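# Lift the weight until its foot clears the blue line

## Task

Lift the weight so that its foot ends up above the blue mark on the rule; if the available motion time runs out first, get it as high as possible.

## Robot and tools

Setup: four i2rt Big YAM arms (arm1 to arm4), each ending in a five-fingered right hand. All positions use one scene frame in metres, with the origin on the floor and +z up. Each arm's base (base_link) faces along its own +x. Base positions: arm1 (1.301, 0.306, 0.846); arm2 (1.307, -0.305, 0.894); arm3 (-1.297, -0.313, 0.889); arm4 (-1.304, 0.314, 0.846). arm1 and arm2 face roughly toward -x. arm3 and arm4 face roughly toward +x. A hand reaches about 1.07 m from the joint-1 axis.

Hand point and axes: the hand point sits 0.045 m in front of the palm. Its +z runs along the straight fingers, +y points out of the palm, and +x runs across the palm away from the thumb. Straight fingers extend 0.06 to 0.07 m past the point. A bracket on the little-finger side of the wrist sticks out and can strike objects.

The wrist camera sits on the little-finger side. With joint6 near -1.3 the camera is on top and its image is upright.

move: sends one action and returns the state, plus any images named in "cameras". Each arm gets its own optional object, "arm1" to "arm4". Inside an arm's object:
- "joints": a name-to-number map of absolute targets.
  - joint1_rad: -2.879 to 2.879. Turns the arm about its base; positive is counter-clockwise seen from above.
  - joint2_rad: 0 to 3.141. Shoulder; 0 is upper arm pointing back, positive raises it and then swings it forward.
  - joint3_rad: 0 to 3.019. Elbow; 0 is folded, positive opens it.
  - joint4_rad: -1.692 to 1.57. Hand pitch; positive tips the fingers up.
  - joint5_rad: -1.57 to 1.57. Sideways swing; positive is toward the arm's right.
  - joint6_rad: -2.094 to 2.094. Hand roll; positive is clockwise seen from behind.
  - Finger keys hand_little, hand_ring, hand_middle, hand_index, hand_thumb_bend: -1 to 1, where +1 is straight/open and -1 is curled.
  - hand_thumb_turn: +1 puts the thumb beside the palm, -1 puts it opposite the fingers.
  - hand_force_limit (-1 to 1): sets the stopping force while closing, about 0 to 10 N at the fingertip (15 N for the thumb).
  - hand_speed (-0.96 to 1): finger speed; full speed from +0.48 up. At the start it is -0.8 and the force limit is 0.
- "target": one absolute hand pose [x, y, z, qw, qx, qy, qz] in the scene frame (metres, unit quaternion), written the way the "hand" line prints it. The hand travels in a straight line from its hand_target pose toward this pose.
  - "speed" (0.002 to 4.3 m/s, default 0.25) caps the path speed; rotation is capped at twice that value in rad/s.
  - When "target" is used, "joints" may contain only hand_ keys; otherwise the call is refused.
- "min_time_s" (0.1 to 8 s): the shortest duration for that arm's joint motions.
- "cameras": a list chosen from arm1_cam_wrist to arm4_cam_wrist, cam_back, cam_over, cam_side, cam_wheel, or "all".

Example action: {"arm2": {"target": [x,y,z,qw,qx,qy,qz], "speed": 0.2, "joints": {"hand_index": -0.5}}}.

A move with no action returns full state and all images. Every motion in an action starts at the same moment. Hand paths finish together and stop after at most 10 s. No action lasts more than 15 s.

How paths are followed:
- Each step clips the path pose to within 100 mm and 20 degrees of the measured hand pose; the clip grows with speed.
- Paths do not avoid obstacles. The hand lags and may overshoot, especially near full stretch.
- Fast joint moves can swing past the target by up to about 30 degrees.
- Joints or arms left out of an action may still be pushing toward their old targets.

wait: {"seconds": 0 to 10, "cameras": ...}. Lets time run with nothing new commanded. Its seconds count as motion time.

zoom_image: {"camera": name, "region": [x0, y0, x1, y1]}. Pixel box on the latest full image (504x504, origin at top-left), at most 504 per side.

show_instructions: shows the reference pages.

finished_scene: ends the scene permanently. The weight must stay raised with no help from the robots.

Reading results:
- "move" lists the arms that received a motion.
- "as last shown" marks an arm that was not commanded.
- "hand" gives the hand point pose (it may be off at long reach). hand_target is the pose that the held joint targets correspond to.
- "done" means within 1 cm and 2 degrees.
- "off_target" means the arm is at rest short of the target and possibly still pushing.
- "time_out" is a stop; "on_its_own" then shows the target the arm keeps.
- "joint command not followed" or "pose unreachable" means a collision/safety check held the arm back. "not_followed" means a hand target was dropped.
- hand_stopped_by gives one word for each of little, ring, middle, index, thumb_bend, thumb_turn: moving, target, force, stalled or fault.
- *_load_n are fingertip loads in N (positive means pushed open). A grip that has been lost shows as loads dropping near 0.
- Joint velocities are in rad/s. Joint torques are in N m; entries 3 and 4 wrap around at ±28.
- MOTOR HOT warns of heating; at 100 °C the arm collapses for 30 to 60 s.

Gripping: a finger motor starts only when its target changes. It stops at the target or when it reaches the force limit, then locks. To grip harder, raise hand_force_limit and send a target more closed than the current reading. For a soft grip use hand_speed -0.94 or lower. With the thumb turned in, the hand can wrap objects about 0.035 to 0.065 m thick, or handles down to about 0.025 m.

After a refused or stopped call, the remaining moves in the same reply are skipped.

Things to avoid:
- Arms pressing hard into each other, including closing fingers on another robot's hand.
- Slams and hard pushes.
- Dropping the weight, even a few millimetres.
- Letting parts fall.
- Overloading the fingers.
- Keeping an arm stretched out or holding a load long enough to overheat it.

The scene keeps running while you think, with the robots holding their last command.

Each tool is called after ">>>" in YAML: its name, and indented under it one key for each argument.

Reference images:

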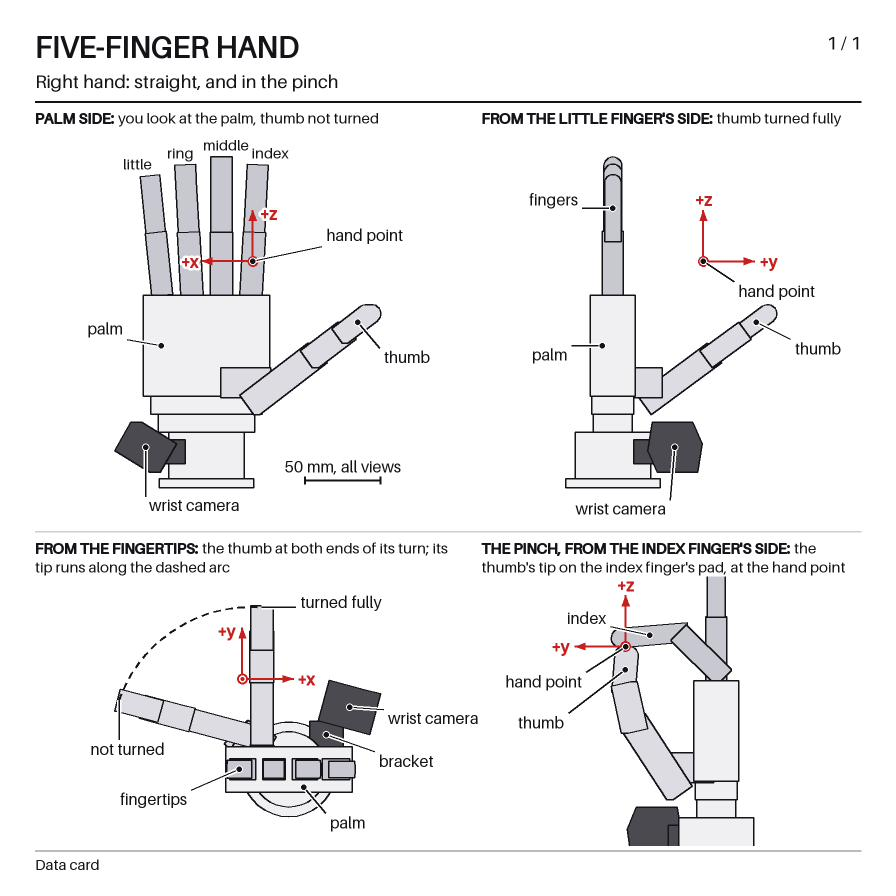

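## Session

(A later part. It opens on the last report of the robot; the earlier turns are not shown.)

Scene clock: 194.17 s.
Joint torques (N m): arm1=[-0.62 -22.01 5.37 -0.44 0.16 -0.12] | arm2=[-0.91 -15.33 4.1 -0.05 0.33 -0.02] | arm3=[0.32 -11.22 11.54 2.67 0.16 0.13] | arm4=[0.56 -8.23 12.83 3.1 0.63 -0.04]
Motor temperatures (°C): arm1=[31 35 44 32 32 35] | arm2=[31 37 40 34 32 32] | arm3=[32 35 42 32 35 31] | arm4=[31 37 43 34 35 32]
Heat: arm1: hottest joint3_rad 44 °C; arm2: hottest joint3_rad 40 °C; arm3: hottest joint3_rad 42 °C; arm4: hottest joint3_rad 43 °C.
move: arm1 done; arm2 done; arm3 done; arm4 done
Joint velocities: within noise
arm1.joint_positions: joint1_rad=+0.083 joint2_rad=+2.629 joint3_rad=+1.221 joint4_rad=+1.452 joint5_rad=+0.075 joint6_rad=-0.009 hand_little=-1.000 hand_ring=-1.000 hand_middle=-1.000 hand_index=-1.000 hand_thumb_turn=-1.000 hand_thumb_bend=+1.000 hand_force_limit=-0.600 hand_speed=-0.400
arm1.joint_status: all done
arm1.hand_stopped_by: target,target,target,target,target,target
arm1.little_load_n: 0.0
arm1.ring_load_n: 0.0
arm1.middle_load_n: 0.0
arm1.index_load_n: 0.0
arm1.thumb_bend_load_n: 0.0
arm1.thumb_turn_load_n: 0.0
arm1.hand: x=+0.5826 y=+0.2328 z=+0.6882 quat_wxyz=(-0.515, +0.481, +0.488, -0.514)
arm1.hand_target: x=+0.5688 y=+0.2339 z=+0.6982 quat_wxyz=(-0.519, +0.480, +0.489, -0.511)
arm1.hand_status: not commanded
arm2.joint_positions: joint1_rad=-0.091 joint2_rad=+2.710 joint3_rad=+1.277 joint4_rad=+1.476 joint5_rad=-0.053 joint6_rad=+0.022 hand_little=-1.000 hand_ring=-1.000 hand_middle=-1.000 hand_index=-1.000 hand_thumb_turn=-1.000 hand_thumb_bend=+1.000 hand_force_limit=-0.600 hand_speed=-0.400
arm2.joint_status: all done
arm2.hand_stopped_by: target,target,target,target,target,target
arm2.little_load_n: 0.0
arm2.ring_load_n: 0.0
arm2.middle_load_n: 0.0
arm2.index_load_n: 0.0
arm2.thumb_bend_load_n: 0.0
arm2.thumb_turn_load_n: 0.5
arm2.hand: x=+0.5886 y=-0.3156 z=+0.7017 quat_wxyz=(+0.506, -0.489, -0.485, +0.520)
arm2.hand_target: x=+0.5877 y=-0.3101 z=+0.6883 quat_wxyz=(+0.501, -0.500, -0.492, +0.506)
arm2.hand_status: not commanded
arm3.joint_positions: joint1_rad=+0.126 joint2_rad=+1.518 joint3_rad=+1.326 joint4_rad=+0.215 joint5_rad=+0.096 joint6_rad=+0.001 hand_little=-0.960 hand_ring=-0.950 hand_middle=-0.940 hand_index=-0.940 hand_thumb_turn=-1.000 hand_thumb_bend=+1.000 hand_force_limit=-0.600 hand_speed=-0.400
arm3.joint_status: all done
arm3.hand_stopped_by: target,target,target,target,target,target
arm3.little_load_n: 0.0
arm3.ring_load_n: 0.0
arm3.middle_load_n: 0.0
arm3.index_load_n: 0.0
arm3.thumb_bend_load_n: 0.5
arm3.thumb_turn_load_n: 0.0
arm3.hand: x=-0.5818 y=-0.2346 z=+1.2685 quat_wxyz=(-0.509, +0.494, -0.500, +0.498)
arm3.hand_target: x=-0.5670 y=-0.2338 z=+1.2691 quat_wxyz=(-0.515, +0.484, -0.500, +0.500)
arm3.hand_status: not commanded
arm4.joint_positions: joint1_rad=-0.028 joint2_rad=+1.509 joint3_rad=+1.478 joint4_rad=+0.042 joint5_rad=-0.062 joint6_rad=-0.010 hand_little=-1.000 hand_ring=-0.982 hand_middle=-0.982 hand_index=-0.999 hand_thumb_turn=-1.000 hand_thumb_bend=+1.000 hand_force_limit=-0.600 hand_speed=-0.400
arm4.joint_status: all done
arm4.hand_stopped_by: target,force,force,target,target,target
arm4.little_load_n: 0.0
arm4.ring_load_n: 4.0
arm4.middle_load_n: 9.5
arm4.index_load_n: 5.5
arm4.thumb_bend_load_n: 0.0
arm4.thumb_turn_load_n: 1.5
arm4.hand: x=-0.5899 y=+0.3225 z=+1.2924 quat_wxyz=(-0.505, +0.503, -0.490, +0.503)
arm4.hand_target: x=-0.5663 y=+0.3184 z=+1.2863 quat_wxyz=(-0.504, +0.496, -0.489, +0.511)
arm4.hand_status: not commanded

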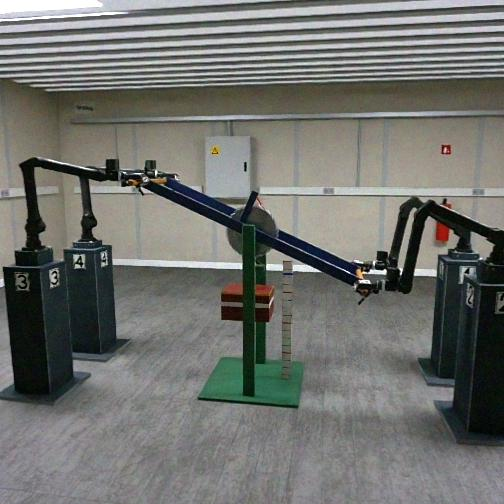

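>>> move:
  arm1: {"target":[0.604,0.235,1.260,0.565,-0.4253,-0.4253,0.565],"speed":1.2}
  arm2: {"target":[0.612,-0.312,1.273,0.565,-0.4253,-0.4253,0.565],"speed":1.2}
  arm3: {"target":[-0.617,-0.230,0.695,0.4253,-0.565,0.565,-0.4253],"speed":1.2}
  arm4: {"target":[-0.611,0.320,0.714,0.4253,-0.565,0.565,-0.4253],"speed":1.2}

>>> move:
  arm1: {"joints":{"joint2_rad":1.785,"joint3_rad":0.84},"min_time_s":0.4}
  arm2: {"joints":{"joint2_rad":1.845,"joint3_rad":0.80},"min_time_s":0.4}
  arm3: {"joints":{"joint2_rad":1.806,"joint3_rad":0.868},"min_time_s":0.4}
  arm4: {"joints":{"joint2_rad":1.671,"joint3_rad":0.898},"min_time_s":0.4}

>>> move:
  arm1: {"joints":{"joint2_rad":2.61,"joint3_rad":1.245,"joint4_rad":1.41},"min_time_s":0.4}
  arm2: {"joints":{"joint2_rad":2.72,"joint3_rad":1.29,"joint4_rad":1.435},"min_time_s":0.4}
  arm3: {"joints":{"joint2_rad":1.555,"joint3_rad":1.358,"joint4_rad":0.237},"min_time_s":0.4}
  arm4: {"joints":{"joint2_rad":1.568,"joint3_rad":1.519,"joint4_rad":0.075},"min_time_s":0.4}

>>> move:
  arm1: {"target":[0.604,0.235,1.260,0.565,-0.4253,-0.4253,0.565],"speed":1.2}
  arm2: {"target":[0.612,-0.312,1.273,0.565,-0.4253,-0.4253,0.565],"speed":1.2}
  arm3: {"target":[-0.617,-0.230,0.695,0.4253,-0.565,0.565,-0.4253],"speed":1.2}
  arm4: {"target":[-0.611,0.320,0.714,0.4253,-0.565,0.565,-0.4253],"speed":1.2}

>>> move:
  arm1: {"joints":{"joint2_rad":1.785,"joint3_rad":0.84},"min_time_s":0.4}
  arm2: {"joints":{"joint2_rad":1.845,"joint3_rad":0.80},"min_time_s":0.4}
  arm3: {"joints":{"joint2_rad":1.806,"joint3_rad":0.868},"min_time_s":0.4}
  arm4: {"joints":{"joint2_rad":1.671,"joint3_rad":0.898},"min_time_s":0.4}

>>> move:
  arm1: {"joints":{"joint2_rad":2.61,"joint3_rad":1.245,"joint4_rad":1.41},"min_time_s":0.4}
  arm2: {"joints":{"joint2_rad":2.72,"joint3_rad":1.29,"joint4_rad":1.435},"min_time_s":0.4}
  arm3: {"joints":{"joint2_rad":1.555,"joint3_rad":1.358,"joint4_rad":0.237},"min_time_s":0.4}
  arm4: {"joints":{"joint2_rad":1.568,"joint3_rad":1.519,"joint4_rad":0.075},"min_time_s":0.4}

>>> move:
  arm1: {"target":[0.604,0.235,1.260,0.565,-0.4253,-0.4253,0.565],"speed":1.2}
  arm2: {"target":[0.612,-0.312,1.273,0.565,-0.4253,-0.4253,0.565],"speed":1.2}
  arm3: {"target":[-0.617,-0.230,0.695,0.4253,-0.565,0.565,-0.4253],"speed":1.2}
  arm4: {"target":[-0.611,0.320,0.714,0.4253,-0.565,0.565,-0.4253],"speed":1.2}

>>> move:
  arm1: {"joints":{"joint2_rad":1.785,"joint3_rad":0.84},"min_time_s":0.4}
  arm2: {"joints":{"joint2_rad":1.845,"joint3_rad":0.80},"min_time_s":0.4}
  arm3: {"joints":{"joint2_rad":1.806,"joint3_rad":0.868},"min_time_s":0.4}
  arm4: {"joints":{"joint2_rad":1.671,"joint3_rad":0.898},"min_time_s":0.4}

>>> move:
  arm1: {"joints":{"joint2_rad":2.61,"joint3_rad":1.245,"joint4_rad":1.41},"min_time_s":0.4}
  arm2: {"joints":{"joint2_rad":2.72,"joint3_rad":1.29,"joint4_rad":1.435},"min_time_s":0.4}
  arm3: {"joints":{"joint2_rad":1.555,"joint3_rad":1.358,"joint4_rad":0.237},"min_time_s":0.4}
  arm4: {"joints":{"joint2_rad":1.568,"joint3_rad":1.519,"joint4_rad":0.075},"min_time_s":0.4}
  cameras: ["cam_side"]

>>> zoom_image:
  camera: "cam_side"
  region: [190, 220, 330, 340]

Scene clock: 197.90 s.
Joint torques (N m): arm1=[-0.73 -17.85 10.86 0.28 0.07 -0.01] | arm2=[-0.91 -13.57 10.22 0.99 -0.16 -0.06] | arm3=[0.32 -16.56 3.9 1.35 -0.23 0.13] | arm4=[0.62 -14.62 3.11 1.84 0.09 -0.33]
Motor temperatures (°C): arm1=[31 35 43 32 32 35] | arm2=[31 37 39 34 32 32] | arm3=[32 35 42 32 35 31] | arm4=[31 37 43 34 35 32]
Heat: arm1: hottest joint3_rad 43 °C; arm2: hottest joint3_rad 39 °C; arm3: hottest joint3_rad 42 °C; arm4: hottest joint3_rad 43 °C.
move: arm1 off_target; arm2 off_target; arm3 off_target; arm4 off_target
Joint velocities: within noise
arm1.joint_positions: joint1_rad=+0.086 joint2_rad=+1.545 joint3_rad=+1.171 joint4_rad=+0.609 joint5_rad=+0.076 joint6_rad=-0.022 hand_little=-1.000 hand_ring=-0.999 hand_middle=-0.999 hand_index=-0.999 hand_thumb_turn=-1.000 hand_thumb_bend=+1.000 hand_force_limit=-0.600 hand_speed=-0.400
arm1.joint_status: not commanded
arm1.hand_stopped_by: target,target,target,target,target,target
arm1.little_load_n: 1.5
arm1.ring_load_n: 6.0
arm1.middle_load_n: 5.5
arm1.index_load_n: 6.0
arm1.thumb_bend_load_n: 0.0
arm1.thumb_turn_load_n: 0.0
arm1.hand: x=+0.5985 y=+0.2312 z=+1.2320 quat_wxyz=(-0.559, +0.431, +0.436, -0.559)
arm1.hand_target: x=+0.6043 y=+0.2350 z=+1.2600 quat_wxyz=(-0.565, +0.425, +0.425, -0.565)
arm1.hand_status: off_target (0.029 m and 1.7 deg from the pose sent, 0.572 m and 12.7 deg at the start; pose on its path clipped on 20 of 52 steps)
arm2.joint_positions: joint1_rad=-0.091 joint2_rad=+1.559 joint3_rad=+1.094 joint4_rad=+0.695 joint5_rad=-0.042 joint6_rad=+0.027 hand_little=-1.000 hand_ring=-0.999 hand_middle=-0.999 hand_index=-0.999 hand_thumb_turn=-1.000 hand_thumb_bend=+1.000 hand_force_limit=-0.600 hand_speed=-0.400
arm2.joint_status: not commanded
arm2.hand_stopped_by: target,target,target,target,target,target
arm2.little_load_n: 0.0
arm2.ring_load_n: 6.0
arm2.middle_load_n: 7.0
arm2.index_load_n: 7.5
arm2.thumb_bend_load_n: 0.0
arm2.thumb_turn_load_n: 0.0
arm2.hand: x=+0.6095 y=-0.3154 z=+1.2430 quat_wxyz=(+0.552, -0.439, -0.433, +0.561)
arm2.hand_target: x=+0.6126 y=-0.3121 z=+1.2728 quat_wxyz=(+0.565, -0.425, -0.425, +0.565)
arm2.hand_status: off_target (0.030 m and 2.4 deg from the pose sent, 0.572 m and 13.1 deg at the start; pose on its path clipped on 20 of 55 steps)
arm3.joint_positions: joint1_rad=+0.123 joint2_rad=+2.431 joint3_rad=+1.101 joint4_rad=+1.099 joint5_rad=+0.106 joint6_rad=+0.001 hand_little=-0.960 hand_ring=-0.950 hand_middle=-0.940 hand_index=-0.940 hand_thumb_turn=-1.000 hand_thumb_bend=+1.000 hand_force_limit=-0.600 hand_speed=-0.400
arm3.joint_status: not commanded
arm3.hand_stopped_by: target,target,target,target,target,target
arm3.little_load_n: 0.0
arm3.ring_load_n: 0.0
arm3.middle_load_n: 0.0
arm3.index_load_n: 0.0
arm3.thumb_bend_load_n: 0.0
arm3.thumb_turn_load_n: 0.0
arm3.hand: x=-0.6091 y=-0.2335 z=+0.7177 quat_wxyz=(-0.433, +0.556, -0.556, +0.440)
arm3.hand_target: x=-0.6178 y=-0.2302 z=+0.6957 quat_wxyz=(-0.425, +0.565, -0.565, +0.425)
arm3.hand_status: off_target (0.024 m and 2.4 deg from the pose sent, 0.575 m and 16.9 deg at the start; pose on its path clipped on 19 of 55 steps)
arm4.joint_positions: joint1_rad=-0.028 joint2_rad=+2.299 joint3_rad=+1.087 joint4_rad=+0.959 joint5_rad=-0.051 joint6_rad=+0.017 hand_little=-1.000 hand_ring=-0.982 hand_middle=-0.983 hand_index=-0.999 hand_thumb_turn=-1.000 hand_thumb_bend=+1.000 hand_force_limit=-0.600 hand_speed=-0.400
arm4.joint_status: not commanded
arm4.hand_stopped_by: target,force,force,target,target,target
arm4.little_load_n: 0.0
arm4.ring_load_n: 4.0
arm4.middle_load_n: 3.0
arm4.index_load_n: 8.5
arm4.thumb_bend_load_n: 0.0
arm4.thumb_turn_load_n: 0.0
arm4.hand: x=-0.6002 y=+0.3219 z=+0.7353 quat_wxyz=(-0.442, +0.551, -0.565, +0.427)
arm4.hand_target: x=-0.6114 y=+0.3200 z=+0.7144 quat_wxyz=(-0.425, +0.565, -0.565, +0.425)
arm4.hand_status: off_target (0.024 m and 2.5 deg from the pose sent, 0.579 m and 17.0 deg at the start; pose on its path clipped on 19 of 54 steps)
pictures: none

Scene clock: 199.23 s.
Joint torques (N m): arm1=[-0.73 -8.82 3.89 -0.75 0.21 -0.31] | arm2=[-0.85 -7.24 3.56 -0.18 -0.06 0.06] | arm3=[0.56 -18.14 8.51 3.44 0.1 0.16] | arm4=[0.56 -16.32 9.39 3.71 -0.1 -0.12]
Motor temperatures (°C): arm1=[31 35 43 32 32 35] | arm2=[31 37 39 34 32 32] | arm3=[32 35 41 32 35 31] | arm4=[31 37 43 34 35 32]
Heat: arm1: hottest joint3_rad 43 °C; arm2: hottest joint3_rad 39 °C; arm3: hottest joint3_rad 41 °C; arm4: hottest joint3_rad 43 °C.
move: arm1 done; arm2 done; arm3 done; arm4 done
Joint velocities: within noise
arm1.joint_positions: joint1_rad=+0.086 joint2_rad=+1.718 joint3_rad=+0.878 joint4_rad=+0.642 joint5_rad=+0.074 joint6_rad=+0.009 hand_little=-1.000 hand_ring=-1.000 hand_middle=-0.999 hand_index=-1.000 hand_thumb_turn=-1.000 hand_thumb_bend=+1.000 hand_force_limit=-0.600 hand_speed=-0.400
arm1.joint_status: all done
arm1.hand_stopped_by: target,target,target,target,target,target
arm1.little_load_n: 0.0
arm1.ring_load_n: 0.5
arm1.middle_load_n: 1.0
arm1.index_load_n: 1.0
arm1.thumb_bend_load_n: 0.0
arm1.thumb_turn_load_n: 0.0
arm1.hand: x=+0.6537 y=+0.2344 z=+0.9544 quat_wxyz=(-0.453, +0.539, +0.548, -0.453)
arm1.hand_target: x=+0.6803 y=+0.2423 z=+0.8805 quat_wxyz=(-0.419, +0.564, +0.590, -0.397)
arm1.hand_status: not commanded
arm2.joint_positions: joint1_rad=-0.091 joint2_rad=+1.782 joint3_rad=+0.844 joint4_rad=+0.728 joint5_rad=-0.045 joint6_rad=+0.015 hand_little=-1.000 hand_ring=-1.000 hand_middle=-0.999 hand_index=-0.999 hand_thumb_turn=-1.000 hand_thumb_bend=+1.000 hand_force_limit=-0.600 hand_speed=-0.400
arm2.joint_status: all done
arm2.hand_stopped_by: target,target,target,target,target,target
arm2.little_load_n: 0.0
arm2.ring_load_n: 2.5
arm2.middle_load_n: 4.5
arm2.index_load_n: 4.5
arm2.thumb_bend_load_n: 0.0
arm2.thumb_turn_load_n: 0.0
arm2.hand: x=+0.6647 y=-0.3172 z=+0.9653 quat_wxyz=(+0.442, -0.552, -0.542, +0.453)
arm2.hand_target: x=+0.6959 y=-0.3155 z=+0.8963 quat_wxyz=(+0.399, -0.588, -0.571, +0.411)
arm2.hand_status: not commanded
arm3.joint_positions: joint1_rad=+0.126 joint2_rad=+1.839 joint3_rad=+0.826 joint4_rad=+1.043 joint5_rad=+0.097 joint6_rad=+0.001 hand_little=-0.960 hand_ring=-0.950 hand_middle=-0.940 hand_index=-0.940 hand_thumb_turn=-1.000 hand_thumb_bend=+1.000 hand_force_limit=-0.600 hand_speed=-0.400
arm3.joint_status: all done
arm3.hand_stopped_by: target,target,target,target,target,target
arm3.little_load_n: 0.0
arm3.ring_load_n: 0.0
arm3.middle_load_n: 0.0
arm3.index_load_n: 0.5
arm3.thumb_bend_load_n: 0.5
arm3.thumb_turn_load_n: 0.5
arm3.hand: x=-0.6386 y=-0.2364 z=+0.9850 quat_wxyz=(-0.510, +0.491, -0.498, +0.500)
arm3.hand_target: x=-0.6216 y=-0.2356 z=+1.0378 quat_wxyz=(-0.543, +0.455, -0.476, +0.522)
arm3.hand_status: not commanded
arm4.joint_positions: joint1_rad=-0.028 joint2_rad=+1.721 joint3_rad=+0.861 joint4_rad=+0.912 joint5_rad=-0.046 joint6_rad=-0.002 hand_little=-1.000 hand_ring=-0.982 hand_middle=-0.982 hand_index=-1.000 hand_thumb_turn=-1.000 hand_thumb_bend=+1.000 hand_force_limit=-0.600 hand_speed=-0.400
arm4.joint_status: all done
arm4.hand_stopped_by: target,force,force,target,target,target
arm4.little_load_n: 0.0
arm4.ring_load_n: 5.0
arm4.middle_load_n: 6.0
arm4.index_load_n: 2.5
arm4.thumb_bend_load_n: 0.0
arm4.thumb_turn_load_n: 0.0
arm4.hand: x=-0.6388 y=+0.3221 z=+1.0078 quat_wxyz=(-0.512, +0.487, -0.485, +0.516)
arm4.hand_target: x=-0.6295 y=+0.3212 z=+1.0732 quat_wxyz=(-0.540, +0.455, -0.445, +0.552)
arm4.hand_status: not commanded
pictures: none

Scene clock: 200.40 s.
Joint torques (N m): arm1=[-0.5 -21.95 5.34 -0.46 0.15 -0.12] | arm2=[-0.97 -15.33 4.1 -0.05 0.33 -0.02] | arm3=[-0.09 -11.63 11.22 2.66 0.22 0.11] | arm4=[0.56 -8.23 12.83 3.08 0.64 -0.04]
Motor temperatures (°C): arm1=[31 35 44 32 32 35] | arm2=[31 37 40 34 32 32] | arm3=[32 35 42 32 35 31] | arm4=[31 37 43 34 35 32]
Heat: arm1: hottest joint3_rad 44 °C; arm2: hottest joint3_rad 40 °C; arm3: hottest joint3_rad 42 °C; arm4: hottest joint3_rad 43 °C.
move: arm1 done; arm2 done; arm3 done; arm4 done
Joint velocities: within noise
arm1.joint_positions: joint1_rad=+0.083 joint2_rad=+2.629 joint3_rad=+1.221 joint4_rad=+1.451 joint5_rad=+0.075 joint6_rad=-0.010 hand_little=-1.000 hand_ring=-1.000 hand_middle=-1.000 hand_index=-1.000 hand_thumb_turn=-1.000 hand_thumb_bend=+1.000 hand_force_limit=-0.600 hand_speed=-0.400
arm1.joint_status: all done
arm1.hand_stopped_by: target,target,target,target,target,target
arm1.little_load_n: 0.0
arm1.ring_load_n: -0.5
arm1.middle_load_n: 0.0
arm1.index_load_n: 0.0
arm1.thumb_bend_load_n: 0.0
arm1.thumb_turn_load_n: 0.0
arm1.hand: x=+0.5826 y=+0.2328 z=+0.6881 quat_wxyz=(-0.515, +0.481, +0.489, -0.514)
arm1.hand_target: x=+0.5688 y=+0.2339 z=+0.6984 quat_wxyz=(-0.519, +0.480, +0.489, -0.511)
arm1.hand_status: not commanded
arm2.joint_positions: joint1_rad=-0.091 joint2_rad=+2.710 joint3_rad=+1.277 joint4_rad=+1.476 joint5_rad=-0.053 joint6_rad=+0.022 hand_little=-1.000 hand_ring=-1.000 hand_middle=-1.000 hand_index=-1.000 hand_thumb_turn=-1.000 hand_thumb_bend=+1.000 hand_force_limit=-0.600 hand_speed=-0.400
arm2.joint_status: all done
arm2.hand_stopped_by: target,target,target,target,target,target
arm2.little_load_n: 0.0
arm2.ring_load_n: 0.0
arm2.middle_load_n: 0.0
arm2.index_load_n: 0.0
arm2.thumb_bend_load_n: 0.5
arm2.thumb_turn_load_n: 0.0
arm2.hand: x=+0.5886 y=-0.3156 z=+0.7017 quat_wxyz=(+0.506, -0.489, -0.485, +0.520)
arm2.hand_target: x=+0.5877 y=-0.3100 z=+0.6883 quat_wxyz=(+0.501, -0.500, -0.492, +0.506)
arm2.hand_status: not commanded
arm3.joint_positions: joint1_rad=+0.126 joint2_rad=+1.518 joint3_rad=+1.326 joint4_rad=+0.215 joint5_rad=+0.095 joint6_rad=+0.001 hand_little=-0.960 hand_ring=-0.950 hand_middle=-0.940 hand_index=-0.940 hand_thumb_turn=-1.000 hand_thumb_bend=+1.000 hand_force_limit=-0.600 hand_speed=-0.400
arm3.joint_status: all done
arm3.hand_stopped_by: target,target,target,target,target,target
arm3.little_load_n: 0.0
arm3.ring_load_n: 0.0
arm3.middle_load_n: 0.0
arm3.index_load_n: 0.0
arm3.thumb_bend_load_n: 0.5
arm3.thumb_turn_load_n: 0.0
arm3.hand: x=-0.5818 y=-0.2346 z=+1.2685 quat_wxyz=(-0.509, +0.494, -0.499, +0.498)
arm3.hand_target: x=-0.5671 y=-0.2336 z=+1.2692 quat_wxyz=(-0.515, +0.484, -0.500, +0.500)
arm3.hand_status: not commanded
arm4.joint_positions: joint1_rad=-0.028 joint2_rad=+1.509 joint3_rad=+1.478 joint4_rad=+0.042 joint5_rad=-0.062 joint6_rad=-0.010 hand_little=-1.000 hand_ring=-0.982 hand_middle=-0.982 hand_index=-0.999 hand_thumb_turn=-1.000 hand_thumb_bend=+1.000 hand_force_limit=-0.600 hand_speed=-0.400
arm4.joint_status: all done
arm4.hand_stopped_by: target,force,force,target,target,target
arm4.little_load_n: 0.5
arm4.ring_load_n: 4.0
arm4.middle_load_n: 9.5
arm4.index_load_n: 5.5
arm4.thumb_bend_load_n: 0.0
arm4.thumb_turn_load_n: 1.5
arm4.hand: x=-0.5899 y=+0.3225 z=+1.2925 quat_wxyz=(-0.505, +0.503, -0.489, +0.503)
arm4.hand_target: x=-0.5662 y=+0.3184 z=+1.2863 quat_wxyz=(-0.504, +0.496, -0.489, +0.511)
arm4.hand_status: not commanded
pictures: none

Scene clock: 202.23 s.
Joint torques (N m): arm1=[-0.67 -17.38 10.85 0.27 0.07 -0.01] | arm2=[-0.91 -13.57 10.21 0.99 -0.16 -0.06] | arm3=[0.62 -16.79 3.71 1.24 -0.21 0.09] | arm4=[0.62 -14.62 3.1 1.85 0.09 -0.32]
Motor temperatures (°C): arm1=[31 35 44 32 32 35] | arm2=[31 37 39 34 32 32] | arm3=[32 35 42 32 35 31] | arm4=[31 37 43 34 35 32]
Heat: arm1: hottest joint3_rad 44 °C; arm2: hottest joint3_rad 39 °C; arm3: hottest joint3_rad 42 °C; arm4: hottest joint3_rad 43 °C.
move: arm1 off_target; arm2 off_target; arm3 off_target; arm4 off_target
Joint velocities: within noise
arm1.joint_positions: joint1_rad=+0.086 joint2_rad=+1.545 joint3_rad=+1.171 joint4_rad=+0.609 joint5_rad=+0.076 joint6_rad=-0.022 hand_little=-1.000 hand_ring=-0.999 hand_middle=-0.999 hand_index=-0.999 hand_thumb_turn=-1.000 hand_thumb_bend=+1.000 hand_force_limit=-0.600 hand_speed=-0.400
arm1.joint_status: not commanded
arm1.hand_stopped_by: target,target,target,target,target,target
arm1.little_load_n: 2.0
arm1.ring_load_n: 5.5
arm1.middle_load_n: 5.5
arm1.index_load_n: 5.5
arm1.thumb_bend_load_n: 0.0
arm1.thumb_turn_load_n: 0.0
arm1.hand: x=+0.5985 y=+0.2312 z=+1.2320 quat_wxyz=(-0.559, +0.431, +0.436, -0.559)
arm1.hand_target: x=+0.6044 y=+0.2349 z=+1.2600 quat_wxyz=(-0.565, +0.425, +0.425, -0.565)
arm1.hand_status: off_target (0.029 m and 1.7 deg from the pose sent, 0.572 m and 12.7 deg at the start; pose on its path clipped on 20 of 53 steps)
arm2.joint_positions: joint1_rad=-0.091 joint2_rad=+1.559 joint3_rad=+1.094 joint4_rad=+0.695 joint5_rad=-0.042 joint6_rad=+0.026 hand_little=-1.000 hand_ring=-0.999 hand_middle=-0.999 hand_index=-0.999 hand_thumb_turn=-1.000 hand_thumb_bend=+1.000 hand_force_limit=-0.600 hand_speed=-0.400
arm2.joint_status: not commanded
arm2.hand_stopped_by: target,target,target,target,target,target
arm2.little_load_n: 0.0
arm2.ring_load_n: 5.5
arm2.middle_load_n: 7.0
arm2.index_load_n: 7.5
arm2.thumb_bend_load_n: 0.0
arm2.thumb_turn_load_n: 0.0
arm2.hand: x=+0.6095 y=-0.3154 z=+1.2430 quat_wxyz=(+0.552, -0.439, -0.433, +0.561)
arm2.hand_target: x=+0.6126 y=-0.3120 z=+1.2728 quat_wxyz=(+0.565, -0.425, -0.425, +0.565)
arm2.hand_status: off_target (0.030 m and 2.4 deg from the pose sent, 0.572 m and 13.1 deg at the start; pose on its path clipped on 20 of 55 steps)
arm3.joint_positions: joint1_rad=+0.123 joint2_rad=+2.431 joint3_rad=+1.101 joint4_rad=+1.099 joint5_rad=+0.106 joint6_rad=+0.001 hand_little=-0.960 hand_ring=-0.950 hand_middle=-0.940 hand_index=-0.940 hand_thumb_turn=-1.000 hand_thumb_bend=+1.000 hand_force_limit=-0.600 hand_speed=-0.400
arm3.joint_status: not commanded
arm3.hand_stopped_by: target,target,target,target,target,target
arm3.little_load_n: 0.0
arm3.ring_load_n: 0.0
arm3.middle_load_n: 0.0
arm3.index_load_n: 0.0
arm3.thumb_bend_load_n: 0.0
arm3.thumb_turn_load_n: 0.0
arm3.hand: x=-0.6091 y=-0.2335 z=+0.7176 quat_wxyz=(-0.433, +0.557, -0.556, +0.440)
arm3.hand_target: x=-0.6179 y=-0.2302 z=+0.6956 quat_wxyz=(-0.425, +0.565, -0.565, +0.425)
arm3.hand_status: off_target (0.024 m and 2.4 deg from the pose sent, 0.575 m and 16.9 deg at the start; pose on its path clipped on 19 of 54 steps)
arm4.joint_positions: joint1_rad=-0.028 joint2_rad=+2.299 joint3_rad=+1.087 joint4_rad=+0.959 joint5_rad=-0.050 joint6_rad=+0.017 hand_little=-1.000 hand_ring=-0.982 hand_middle=-0.983 hand_index=-0.999 hand_thumb_turn=-1.000 hand_thumb_bend=+1.000 hand_force_limit=-0.600 hand_speed=-0.400
arm4.joint_status: not commanded
arm4.hand_stopped_by: target,force,force,target,target,target
arm4.little_load_n: 0.0
arm4.ring_load_n: 3.5
arm4.middle_load_n: 3.0
arm4.index_load_n: 9.0
arm4.thumb_bend_load_n: 0.0
arm4.thumb_turn_load_n: 0.0
arm4.hand: x=-0.6002 y=+0.3218 z=+0.7353 quat_wxyz=(-0.442, +0.551, -0.565, +0.427)
arm4.hand_target: x=-0.6115 y=+0.3200 z=+0.7144 quat_wxyz=(-0.425, +0.565, -0.565, +0.425)
arm4.hand_status: off_target (0.024 m and 2.5 deg from the pose sent, 0.579 m and 17.0 deg at the start; pose on its path clipped on 19 of 55 steps)
pictures: none

Scene clock: 203.57 s.
Joint torques (N m): arm1=[-0.91 -8.64 3.96 -0.81 0.19 -0.3] | arm2=[-0.97 -7.18 3.58 -0.17 -0.06 0.06] | arm3=[-0.26 -17.44 8.9 3.55 0.13 0.08] | arm4=[0.56 -16.26 9.39 3.73 -0.09 -0.13]
Motor temperatures (°C): arm1=[31 35 43 32 32 35] | arm2=[31 37 39 34 32 32] | arm3=[32 35 41 32 35 31] | arm4=[31 37 43 34 35 32]
Heat: arm1: hottest joint3_rad 43 °C; arm2: hottest joint3_rad 39 °C; arm3: hottest joint3_rad 41 °C; arm4: hottest joint3_rad 43 °C.
move: arm1 done; arm2 done; arm3 done; arm4 done
Joint velocities: within noise
arm1.joint_positions: joint1_rad=+0.086 joint2_rad=+1.718 joint3_rad=+0.878 joint4_rad=+0.642 joint5_rad=+0.074 joint6_rad=+0.009 hand_little=-1.000 hand_ring=-1.000 hand_middle=-0.999 hand_index=-1.000 hand_thumb_turn=-1.000 hand_thumb_bend=+1.000 hand_force_limit=-0.600 hand_speed=-0.400
arm1.joint_status: all done
arm1.hand_stopped_by: target,target,target,target,target,target
arm1.little_load_n: 0.0
arm1.ring_load_n: 0.5
arm1.middle_load_n: 1.0
arm1.index_load_n: 1.0
arm1.thumb_bend_load_n: 0.0
arm1.thumb_turn_load_n: 0.0
arm1.hand: x=+0.6536 y=+0.2344 z=+0.9546 quat_wxyz=(-0.453, +0.539, +0.548, -0.453)
arm1.hand_target: x=+0.6803 y=+0.2422 z=+0.8807 quat_wxyz=(-0.419, +0.564, +0.590, -0.398)
arm1.hand_status: not commanded
arm2.joint_positions: joint1_rad=-0.091 joint2_rad=+1.782 joint3_rad=+0.844 joint4_rad=+0.728 joint5_rad=-0.045 joint6_rad=+0.015 hand_little=-1.000 hand_ring=-1.000 hand_middle=-0.999 hand_index=-0.999 hand_thumb_turn=-1.000 hand_thumb_bend=+1.000 hand_force_limit=-0.600 hand_speed=-0.400
arm2.joint_status: all done
arm2.hand_stopped_by: target,target,target,target,target,target
arm2.little_load_n: 0.0
arm2.ring_load_n: 3.0
arm2.middle_load_n: 4.0
arm2.index_load_n: 4.5
arm2.thumb_bend_load_n: 0.0
arm2.thumb_turn_load_n: 0.0
arm2.hand: x=+0.6647 y=-0.3172 z=+0.9653 quat_wxyz=(+0.442, -0.552, -0.542, +0.453)
arm2.hand_target: x=+0.6958 y=-0.3155 z=+0.8962 quat_wxyz=(+0.399, -0.588, -0.571, +0.411)
arm2.hand_status: not commanded
arm3.joint_positions: joint1_rad=+0.126 joint2_rad=+1.839 joint3_rad=+0.826 joint4_rad=+1.043 joint5_rad=+0.097 joint6_rad=+0.001 hand_little=-0.960 hand_ring=-0.950 hand_middle=-0.940 hand_index=-0.940 hand_thumb_turn=-1.000 hand_thumb_bend=+1.000 hand_force_limit=-0.600 hand_speed=-0.400
arm3.joint_status: all done
arm3.hand_stopped_by: target,target,target,target,target,target
arm3.little_load_n: 0.0
arm3.ring_load_n: 0.0
arm3.middle_load_n: 0.0
arm3.index_load_n: 0.0
arm3.thumb_bend_load_n: 0.5
arm3.thumb_turn_load_n: 0.0
arm3.hand: x=-0.6386 y=-0.2364 z=+0.9850 quat_wxyz=(-0.510, +0.491, -0.498, +0.500)
arm3.hand_target: x=-0.6216 y=-0.2357 z=+1.0379 quat_wxyz=(-0.543, +0.455, -0.476, +0.522)
arm3.hand_status: not commanded
arm4.joint_positions: joint1_rad=-0.028 joint2_rad=+1.721 joint3_rad=+0.861 joint4_rad=+0.912 joint5_rad=-0.046 joint6_rad=-0.002 hand_little=-1.000 hand_ring=-0.982 hand_middle=-0.982 hand_index=-1.000 hand_thumb_turn=-1.000 hand_thumb_bend=+1.000 hand_force_limit=-0.600 hand_speed=-0.400
arm4.joint_status: all done
arm4.hand_stopped_by: target,force,force,target,target,target
arm4.little_load_n: 0.5
arm4.ring_load_n: 5.0
arm4.middle_load_n: 6.0
arm4.index_load_n: 2.5
arm4.thumb_bend_load_n: 0.0
arm4.thumb_turn_load_n: 0.0
arm4.hand: x=-0.6389 y=+0.3222 z=+1.0080 quat_wxyz=(-0.512, +0.487, -0.484, +0.515)
arm4.hand_target: x=-0.6295 y=+0.3212 z=+1.0733 quat_wxyz=(-0.540, +0.454, -0.445, +0.552)
arm4.hand_status: not commanded
pictures: none

Scene clock: 204.73 s.
Joint torques (N m): arm1=[-0.56 -22.01 5.34 -0.5 0.14 -0.14] | arm2=[-0.91 -15.33 4.1 -0.05 0.33 -0.02] | arm3=[-0.26 -10.93 11.36 2.97 0.22 0.17] | arm4=[0.56 -8.18 12.81 3.11 0.64 -0.04]
Motor temperatures (°C): arm1=[31 35 44 32 32 35] | arm2=[31 37 40 34 32 32] | arm3=[32 35 42 32 35 31] | arm4=[31 37 43 34 35 32]
Heat: arm1: hottest joint3_rad 44 °C; arm2: hottest joint3_rad 40 °C; arm3: hottest joint3_rad 42 °C; arm4: hottest joint3_rad 43 °C.
move: arm1 done; arm2 done; arm3 done; arm4 done
Joint velocities: within noise
arm1.joint_positions: joint1_rad=+0.082 joint2_rad=+2.629 joint3_rad=+1.221 joint4_rad=+1.452 joint5_rad=+0.075 joint6_rad=-0.010 hand_little=-1.000 hand_ring=-1.000 hand_middle=-1.000 hand_index=-1.000 hand_thumb_turn=-1.000 hand_thumb_bend=+1.000 hand_force_limit=-0.600 hand_speed=-0.400
arm1.joint_status: all done
arm1.hand_stopped_by: target,target,target,target,target,target
arm1.little_load_n: 0.0
arm1.ring_load_n: 0.0
arm1.middle_load_n: 0.0
arm1.index_load_n: 0.0
arm1.thumb_bend_load_n: 0.0
arm1.thumb_turn_load_n: 0.0
arm1.hand: x=+0.5826 y=+0.2331 z=+0.6882 quat_wxyz=(-0.515, +0.481, +0.488, -0.514)
arm1.hand_target: x=+0.5688 y=+0.2341 z=+0.6982 quat_wxyz=(-0.519, +0.480, +0.489, -0.511)
arm1.hand_status: not commanded
arm2.joint_positions: joint1_rad=-0.091 joint2_rad=+2.710 joint3_rad=+1.277 joint4_rad=+1.476 joint5_rad=-0.053 joint6_rad=+0.022 hand_little=-1.000 hand_ring=-1.000 hand_middle=-1.000 hand_index=-1.000 hand_thumb_turn=-1.000 hand_thumb_bend=+1.000 hand_force_limit=-0.600 hand_speed=-0.400
arm2.joint_status: all done
arm2.hand_stopped_by: target,target,target,target,target,target
arm2.little_load_n: 0.0
arm2.ring_load_n: 0.0
arm2.middle_load_n: 0.0
arm2.index_load_n: 0.0
arm2.thumb_bend_load_n: 0.0
arm2.thumb_turn_load_n: 0.0
arm2.hand: x=+0.5886 y=-0.3156 z=+0.7017 quat_wxyz=(+0.506, -0.489, -0.485, +0.520)
arm2.hand_target: x=+0.5877 y=-0.3100 z=+0.6883 quat_wxyz=(+0.502, -0.500, -0.492, +0.506)
arm2.hand_status: not commanded
arm3.joint_positions: joint1_rad=+0.126 joint2_rad=+1.518 joint3_rad=+1.326 joint4_rad=+0.215 joint5_rad=+0.096 joint6_rad=+0.000 hand_little=-0.960 hand_ring=-0.950 hand_middle=-0.940 hand_index=-0.940 hand_thumb_turn=-1.000 hand_thumb_bend=+1.000 hand_force_limit=-0.600 hand_speed=-0.400
arm3.joint_status: all done
arm3.hand_stopped_by: target,target,target,target,target,target
arm3.little_load_n: 0.0
arm3.ring_load_n: 0.0
arm3.middle_load_n: 0.0
arm3.index_load_n: 0.0
arm3.thumb_bend_load_n: 0.5
arm3.thumb_turn_load_n: 0.0
arm3.hand: x=-0.5818 y=-0.2347 z=+1.2685 quat_wxyz=(-0.509, +0.494, -0.499, +0.498)
arm3.hand_target: x=-0.5671 y=-0.2337 z=+1.2692 quat_wxyz=(-0.515, +0.484, -0.500, +0.500)
arm3.hand_status: not commanded
arm4.joint_positions: joint1_rad=-0.028 joint2_rad=+1.509 joint3_rad=+1.478 joint4_rad=+0.042 joint5_rad=-0.062 joint6_rad=-0.010 hand_little=-1.000 hand_ring=-0.982 hand_middle=-0.982 hand_index=-0.999 hand_thumb_turn=-1.000 hand_thumb_bend=+1.000 hand_force_limit=-0.600 hand_speed=-0.400
arm4.joint_status: all done
arm4.hand_stopped_by: target,force,force,target,target,target
arm4.little_load_n: 0.0
arm4.ring_load_n: 4.5
arm4.middle_load_n: 10.0
arm4.index_load_n: 5.0
arm4.thumb_bend_load_n: 0.5
arm4.thumb_turn_load_n: 1.5
arm4.hand: x=-0.5898 y=+0.3225 z=+1.2927 quat_wxyz=(-0.505, +0.503, -0.489, +0.503)
arm4.hand_target: x=-0.5662 y=+0.3184 z=+1.2864 quat_wxyz=(-0.504, +0.496, -0.489, +0.511)
arm4.hand_status: not commanded
pictures: none

Scene clock: 206.57 s.
Joint torques (N m): arm1=[-0.67 -17.55 10.92 0.21 0.08 0] | arm2=[-0.85 -13.57 10.21 0.99 -0.16 -0.06] | arm3=[0.91 -15.74 3.6 1.4 -0.22 0.1] | arm4=[0.62 -14.62 3.1 1.84 0.1 -0.33]
Motor temperatures (°C): arm1=[31 35 44 32 32 35] | arm2=[31 37 40 34 32 32] | arm3=[32 35 42 32 35 31] | arm4=[31 37 43 34 35 32]
Heat: arm1: hottest joint3_rad 44 °C; arm2: hottest joint3_rad 40 °C; arm3: hottest joint3_rad 42 °C; arm4: hottest joint3_rad 43 °C.
move: arm1 off_target; arm2 off_target; arm3 off_target; arm4 off_target
Joint velocities: within noise
arm1.joint_positions: joint1_rad=+0.086 joint2_rad=+1.545 joint3_rad=+1.171 joint4_rad=+0.609 joint5_rad=+0.076 joint6_rad=-0.023 hand_little=-1.000 hand_ring=-0.999 hand_middle=-0.999 hand_index=-0.999 hand_thumb_turn=-1.000 hand_thumb_bend=+1.000 hand_force_limit=-0.600 hand_speed=-0.400
arm1.joint_status: not commanded
arm1.hand_stopped_by: target,target,target,target,target,target
arm1.little_load_n: 2.0
arm1.ring_load_n: 5.5
arm1.middle_load_n: 5.5
arm1.index_load_n: 5.5
arm1.thumb_bend_load_n: 0.0
arm1.thumb_turn_load_n: 0.0
arm1.hand: x=+0.5985 y=+0.2313 z=+1.2318 quat_wxyz=(-0.559, +0.431, +0.436, -0.558)
arm1.hand_target: x=+0.6044 y=+0.2349 z=+1.2597 quat_wxyz=(-0.565, +0.425, +0.425, -0.565)
arm1.hand_status: off_target (0.029 m and 1.8 deg from the pose sent, 0.572 m and 12.7 deg at the start; pose on its path clipped on 20 of 54 steps)
arm2.joint_positions: joint1_rad=-0.091 joint2_rad=+1.559 joint3_rad=+1.094 joint4_rad=+0.695 joint5_rad=-0.042 joint6_rad=+0.027 hand_little=-1.000 hand_ring=-0.999 hand_middle=-0.999 hand_index=-0.999 hand_thumb_turn=-1.000 hand_thumb_bend=+1.000 hand_force_limit=-0.600 hand_speed=-0.400
arm2.joint_status: not commanded
arm2.hand_stopped_by: target,target,target,target,target,target
arm2.little_load_n: 0.0
arm2.ring_load_n: 6.0
arm2.middle_load_n: 7.0
arm2.index_load_n: 7.5
arm2.thumb_bend_load_n: 0.0
arm2.thumb_turn_load_n: 0.0
arm2.hand: x=+0.6095 y=-0.3154 z=+1.2431 quat_wxyz=(+0.552, -0.439, -0.433, +0.561)
arm2.hand_target: x=+0.6126 y=-0.3120 z=+1.2729 quat_wxyz=(+0.565, -0.425, -0.425, +0.565)
arm2.hand_status: off_target (0.030 m and 2.4 deg from the pose sent, 0.572 m and 13.1 deg at the start; pose on its path clipped on 20 of 55 steps)
arm3.joint_positions: joint1_rad=+0.123 joint2_rad=+2.431 joint3_rad=+1.101 joint4_rad=+1.099 joint5_rad=+0.106 joint6_rad=+0.001 hand_little=-0.960 hand_ring=-0.950 hand_middle=-0.940 hand_index=-0.940 hand_thumb_turn=-1.000 hand_thumb_bend=+1.000 hand_force_limit=-0.600 hand_speed=-0.400
arm3.joint_status: not commanded
arm3.hand_stopped_by: target,target,target,target,target,target
arm3.little_load_n: 0.0
arm3.ring_load_n: 0.0
arm3.middle_load_n: 0.0
arm3.index_load_n: 0.0
arm3.thumb_bend_load_n: 0.0
arm3.thumb_turn_load_n: 0.0
arm3.hand: x=-0.6089 y=-0.2334 z=+0.7177 quat_wxyz=(-0.433, +0.556, -0.556, +0.440)
arm3.hand_target: x=-0.6177 y=-0.2301 z=+0.6958 quat_wxyz=(-0.425, +0.565, -0.565, +0.425)
arm3.hand_status: off_target (0.024 m and 2.4 deg from the pose sent, 0.575 m and 16.9 deg at the start; pose on its path clipped on 19 of 54 steps)
arm4.joint_positions: joint1_rad=-0.028 joint2_rad=+2.299 joint3_rad=+1.087 joint4_rad=+0.959 joint5_rad=-0.051 joint6_rad=+0.017 hand_little=-1.000 hand_ring=-0.982 hand_middle=-0.983 hand_index=-0.999 hand_thumb_turn=-1.000 hand_thumb_bend=+1.000 hand_force_limit=-0.600 hand_speed=-0.400
arm4.joint_status: not commanded
arm4.hand_stopped_by: target,force,force,target,target,target
arm4.little_load_n: 0.0
arm4.ring_load_n: 4.0
arm4.middle_load_n: 3.0
arm4.index_load_n: 9.0
arm4.thumb_bend_load_n: 0.0
arm4.thumb_turn_load_n: 0.0
arm4.hand: x=-0.6002 y=+0.3219 z=+0.7353 quat_wxyz=(-0.442, +0.551, -0.565, +0.427)
arm4.hand_target: x=-0.6114 y=+0.3200 z=+0.7145 quat_wxyz=(-0.425, +0.565, -0.565, +0.425)
arm4.hand_status: off_target (0.024 m and 2.5 deg from the pose sent, 0.579 m and 17.0 deg at the start; pose on its path clipped on 19 of 54 steps)
pictures: none

Scene clock: 207.90 s.
Joint torques (N m): arm1=[-0.85 -8.7 3.95 -0.8 0.21 -0.32] | arm2=[-0.91 -7.24 3.58 -0.18 -0.06 0.06] | arm3=[0.5 -17.73 8.61 3.4 0.13 0.07] | arm4=[0.5 -16.32 9.37 3.7 -0.1 -0.12]
Motor temperatures (°C): arm1=[31 35 43 32 32 35] | arm2=[31 37 39 34 32 32] | arm3=[32 35 41 32 35 31] | arm4=[31 38 43 34 35 32]
Heat: arm1: hottest joint3_rad 43 °C; arm2: hottest joint3_rad 39 °C; arm3: hottest joint3_rad 41 °C; arm4: hottest joint3_rad 43 °C.
move: arm1 done; arm2 done; arm3 done; arm4 done
Joint velocities: within noise
arm1.joint_positions: joint1_rad=+0.086 joint2_rad=+1.718 joint3_rad=+0.878 joint4_rad=+0.642 joint5_rad=+0.074 joint6_rad=+0.009 hand_little=-1.000 hand_ring=-1.000 hand_middle=-0.999 hand_index=-1.000 hand_thumb_turn=-1.000 hand_thumb_bend=+1.000 hand_force_limit=-0.600 hand_speed=-0.400
arm1.joint_status: all done
arm1.hand_stopped_by: target,target,target,target,target,target
arm1.little_load_n: 0.0
arm1.ring_load_n: 0.5
arm1.middle_load_n: 1.0
arm1.index_load_n: 1.0
arm1.thumb_bend_load_n: 0.0
arm1.thumb_turn_load_n: 0.0
arm1.hand: x=+0.6537 y=+0.2344 z=+0.9545 quat_wxyz=(-0.453, +0.539, +0.548, -0.453)
arm1.hand_target: x=+0.6802 y=+0.2421 z=+0.8808 quat_wxyz=(-0.419, +0.564, +0.590, -0.398)
arm1.hand_status: not commanded
arm2.joint_positions: joint1_rad=-0.091 joint2_rad=+1.782 joint3_rad=+0.844 joint4_rad=+0.728 joint5_rad=-0.045 joint6_rad=+0.015 hand_little=-1.000 hand_ring=-1.000 hand_middle=-0.999 hand_index=-0.999 hand_thumb_turn=-1.000 hand_thumb_bend=+1.000 hand_force_limit=-0.600 hand_speed=-0.400
arm2.joint_status: all done
arm2.hand_stopped_by: target,target,target,target,target,target
arm2.little_load_n: 0.0
arm2.ring_load_n: 2.5
arm2.middle_load_n: 4.0
arm2.index_load_n: 4.5
arm2.thumb_bend_load_n: 0.0
arm2.thumb_turn_load_n: 0.0
arm2.hand: x=+0.6647 y=-0.3172 z=+0.9653 quat_wxyz=(+0.442, -0.552, -0.542, +0.453)
arm2.hand_target: x=+0.6959 y=-0.3155 z=+0.8963 quat_wxyz=(+0.399, -0.588, -0.571, +0.411)
arm2.hand_status: not commanded
arm3.joint_positions: joint1_rad=+0.126 joint2_rad=+1.838 joint3_rad=+0.826 joint4_rad=+1.043 joint5_rad=+0.097 joint6_rad=+0.001 hand_little=-0.960 hand_ring=-0.950 hand_middle=-0.940 hand_index=-0.940 hand_thumb_turn=-1.000 hand_thumb_bend=+1.000 hand_force_limit=-0.600 hand_speed=-0.400
arm3.joint_status: all done
arm3.hand_stopped_by: target,target,target,target,target,target
arm3.little_load_n: 0.0
arm3.ring_load_n: 0.0
arm3.middle_load_n: 0.0
arm3.index_load_n: 0.0
arm3.thumb_bend_load_n: 0.5
arm3.thumb_turn_load_n: 0.5
arm3.hand: x=-0.6386 y=-0.2367 z=+0.9852 quat_wxyz=(-0.510, +0.491, -0.498, +0.500)
arm3.hand_target: x=-0.6216 y=-0.2358 z=+1.0379 quat_wxyz=(-0.543, +0.455, -0.476, +0.522)
arm3.hand_status: not commanded
arm4.joint_positions: joint1_rad=-0.028 joint2_rad=+1.721 joint3_rad=+0.861 joint4_rad=+0.912 joint5_rad=-0.046 joint6_rad=-0.002 hand_little=-1.000 hand_ring=-0.982 hand_middle=-0.982 hand_index=-1.000 hand_thumb_turn=-1.000 hand_thumb_bend=+1.000 hand_force_limit=-0.600 hand_speed=-0.400
arm4.joint_status: all done
arm4.hand_stopped_by: target,force,force,target,target,target
arm4.little_load_n: 0.0
arm4.ring_load_n: 5.0
arm4.middle_load_n: 6.0
arm4.index_load_n: 2.5
arm4.thumb_bend_load_n: 0.0
arm4.thumb_turn_load_n: 0.0
arm4.hand: x=-0.6388 y=+0.3221 z=+1.0078 quat_wxyz=(-0.512, +0.487, -0.485, +0.516)
arm4.hand_target: x=-0.6295 y=+0.3211 z=+1.0731 quat_wxyz=(-0.540, +0.455, -0.445, +0.552)
arm4.hand_status: not commanded
pictures: none

Scene clock: 209.07 s.
Joint torques (N m): arm1=[-0.44 -22.07 5.38 -0.43 0.16 -0.13] | arm2=[-0.91 -15.33 4.1 -0.05 0.33 -0.02] | arm3=[0.56 -10.93 11.34 2.7 0.2 0.16] | arm4=[0.62 -8.29 12.83 3.1 0.64 -0.04]
Motor temperatures (°C): arm1=[31 35 44 32 32 35] | arm2=[31 37 40 34 32 32] | arm3=[32 35 42 32 35 31] | arm4=[31 37 43 34 35 32]
Heat: arm1: hottest joint3_rad 44 °C; arm2: hottest joint3_rad 40 °C; arm3: hottest joint3_rad 42 °C; arm4: hottest joint3_rad 43 °C.
move: arm1 done; arm2 done; arm3 done; arm4 done
Joint velocities: within noise
arm1.joint_positions: joint1_rad=+0.082 joint2_rad=+2.629 joint3_rad=+1.221 joint4_rad=+1.452 joint5_rad=+0.075 joint6_rad=-0.010 hand_little=-1.000 hand_ring=-1.000 hand_middle=-1.000 hand_index=-1.000 hand_thumb_turn=-1.000 hand_thumb_bend=+1.000 hand_force_limit=-0.600 hand_speed=-0.400
arm1.joint_status: all done
arm1.hand_stopped_by: target,target,target,target,target,target
arm1.little_load_n: 0.0
arm1.ring_load_n: 0.0
arm1.middle_load_n: 0.0
arm1.index_load_n: 0.0
arm1.thumb_bend_load_n: 0.0
arm1.thumb_turn_load_n: 0.0
arm1.hand: x=+0.5826 y=+0.2331 z=+0.6883 quat_wxyz=(-0.515, +0.481, +0.488, -0.514)
arm1.hand_target: x=+0.5687 y=+0.2340 z=+0.6983 quat_wxyz=(-0.519, +0.480, +0.489, -0.511)
arm1.hand_status: not commanded
arm2.joint_positions: joint1_rad=-0.091 joint2_rad=+2.710 joint3_rad=+1.277 joint4_rad=+1.476 joint5_rad=-0.053 joint6_rad=+0.022 hand_little=-1.000 hand_ring=-1.000 hand_middle=-1.000 hand_index=-1.000 hand_thumb_turn=-1.000 hand_thumb_bend=+1.000 hand_force_limit=-0.600 hand_speed=-0.400
arm2.joint_status: all done
arm2.hand_stopped_by: target,target,target,target,target,target
arm2.little_load_n: 0.0
arm2.ring_load_n: 0.0
arm2.middle_load_n: 0.0
arm2.index_load_n: 0.0
arm2.thumb_bend_load_n: 0.0
arm2.thumb_turn_load_n: 0.0
arm2.hand: x=+0.5886 y=-0.3156 z=+0.7017 quat_wxyz=(+0.506, -0.489, -0.485, +0.520)
arm2.hand_target: x=+0.5877 y=-0.3100 z=+0.6884 quat_wxyz=(+0.502, -0.500, -0.492, +0.506)
arm2.hand_status: not commanded
arm3.joint_positions: joint1_rad=+0.126 joint2_rad=+1.518 joint3_rad=+1.326 joint4_rad=+0.215 joint5_rad=+0.095 joint6_rad=+0.001 hand_little=-0.960 hand_ring=-0.950 hand_middle=-0.940 hand_index=-0.940 hand_thumb_turn=-1.000 hand_thumb_bend=+1.000 hand_force_limit=-0.600 hand_speed=-0.400
arm3.joint_status: all done
arm3.hand_stopped_by: target,target,target,target,target,target
arm3.little_load_n: 0.0
arm3.ring_load_n: 0.0
arm3.middle_load_n: 0.0
arm3.index_load_n: 0.0
arm3.thumb_bend_load_n: 0.5
arm3.thumb_turn_load_n: 0.0
arm3.hand: x=-0.5818 y=-0.2348 z=+1.2687 quat_wxyz=(-0.509, +0.494, -0.499, +0.498)
arm3.hand_target: x=-0.5670 y=-0.2338 z=+1.2692 quat_wxyz=(-0.515, +0.484, -0.500, +0.500)
arm3.hand_status: not commanded
arm4.joint_positions: joint1_rad=-0.028 joint2_rad=+1.509 joint3_rad=+1.478 joint4_rad=+0.042 joint5_rad=-0.062 joint6_rad=-0.010 hand_little=-1.000 hand_ring=-0.982 hand_middle=-0.982 hand_index=-0.999 hand_thumb_turn=-1.000 hand_thumb_bend=+1.000 hand_force_limit=-0.600 hand_speed=-0.400
arm4.joint_status: all done
arm4.hand_stopped_by: target,force,force,target,target,target
arm4.little_load_n: 0.0
arm4.ring_load_n: 4.0
arm4.middle_load_n: 10.0
arm4.index_load_n: 5.5
arm4.thumb_bend_load_n: 0.0
arm4.thumb_turn_load_n: 2.0
arm4.hand: x=-0.5899 y=+0.3225 z=+1.2925 quat_wxyz=(-0.505, +0.503, -0.489, +0.503)
arm4.hand_target: x=-0.5662 y=+0.3185 z=+1.2864 quat_wxyz=(-0.504, +0.496, -0.489, +0.511)
arm4.hand_status: not commanded

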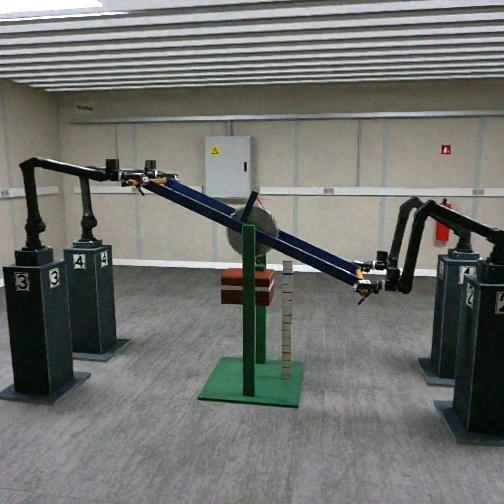

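Scaled by 3.600 from the camera's image (finer frame: 720x720).

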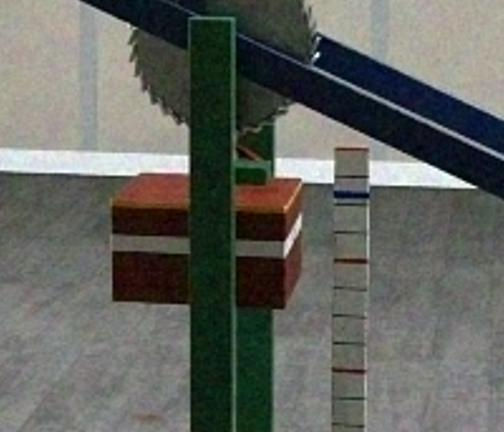

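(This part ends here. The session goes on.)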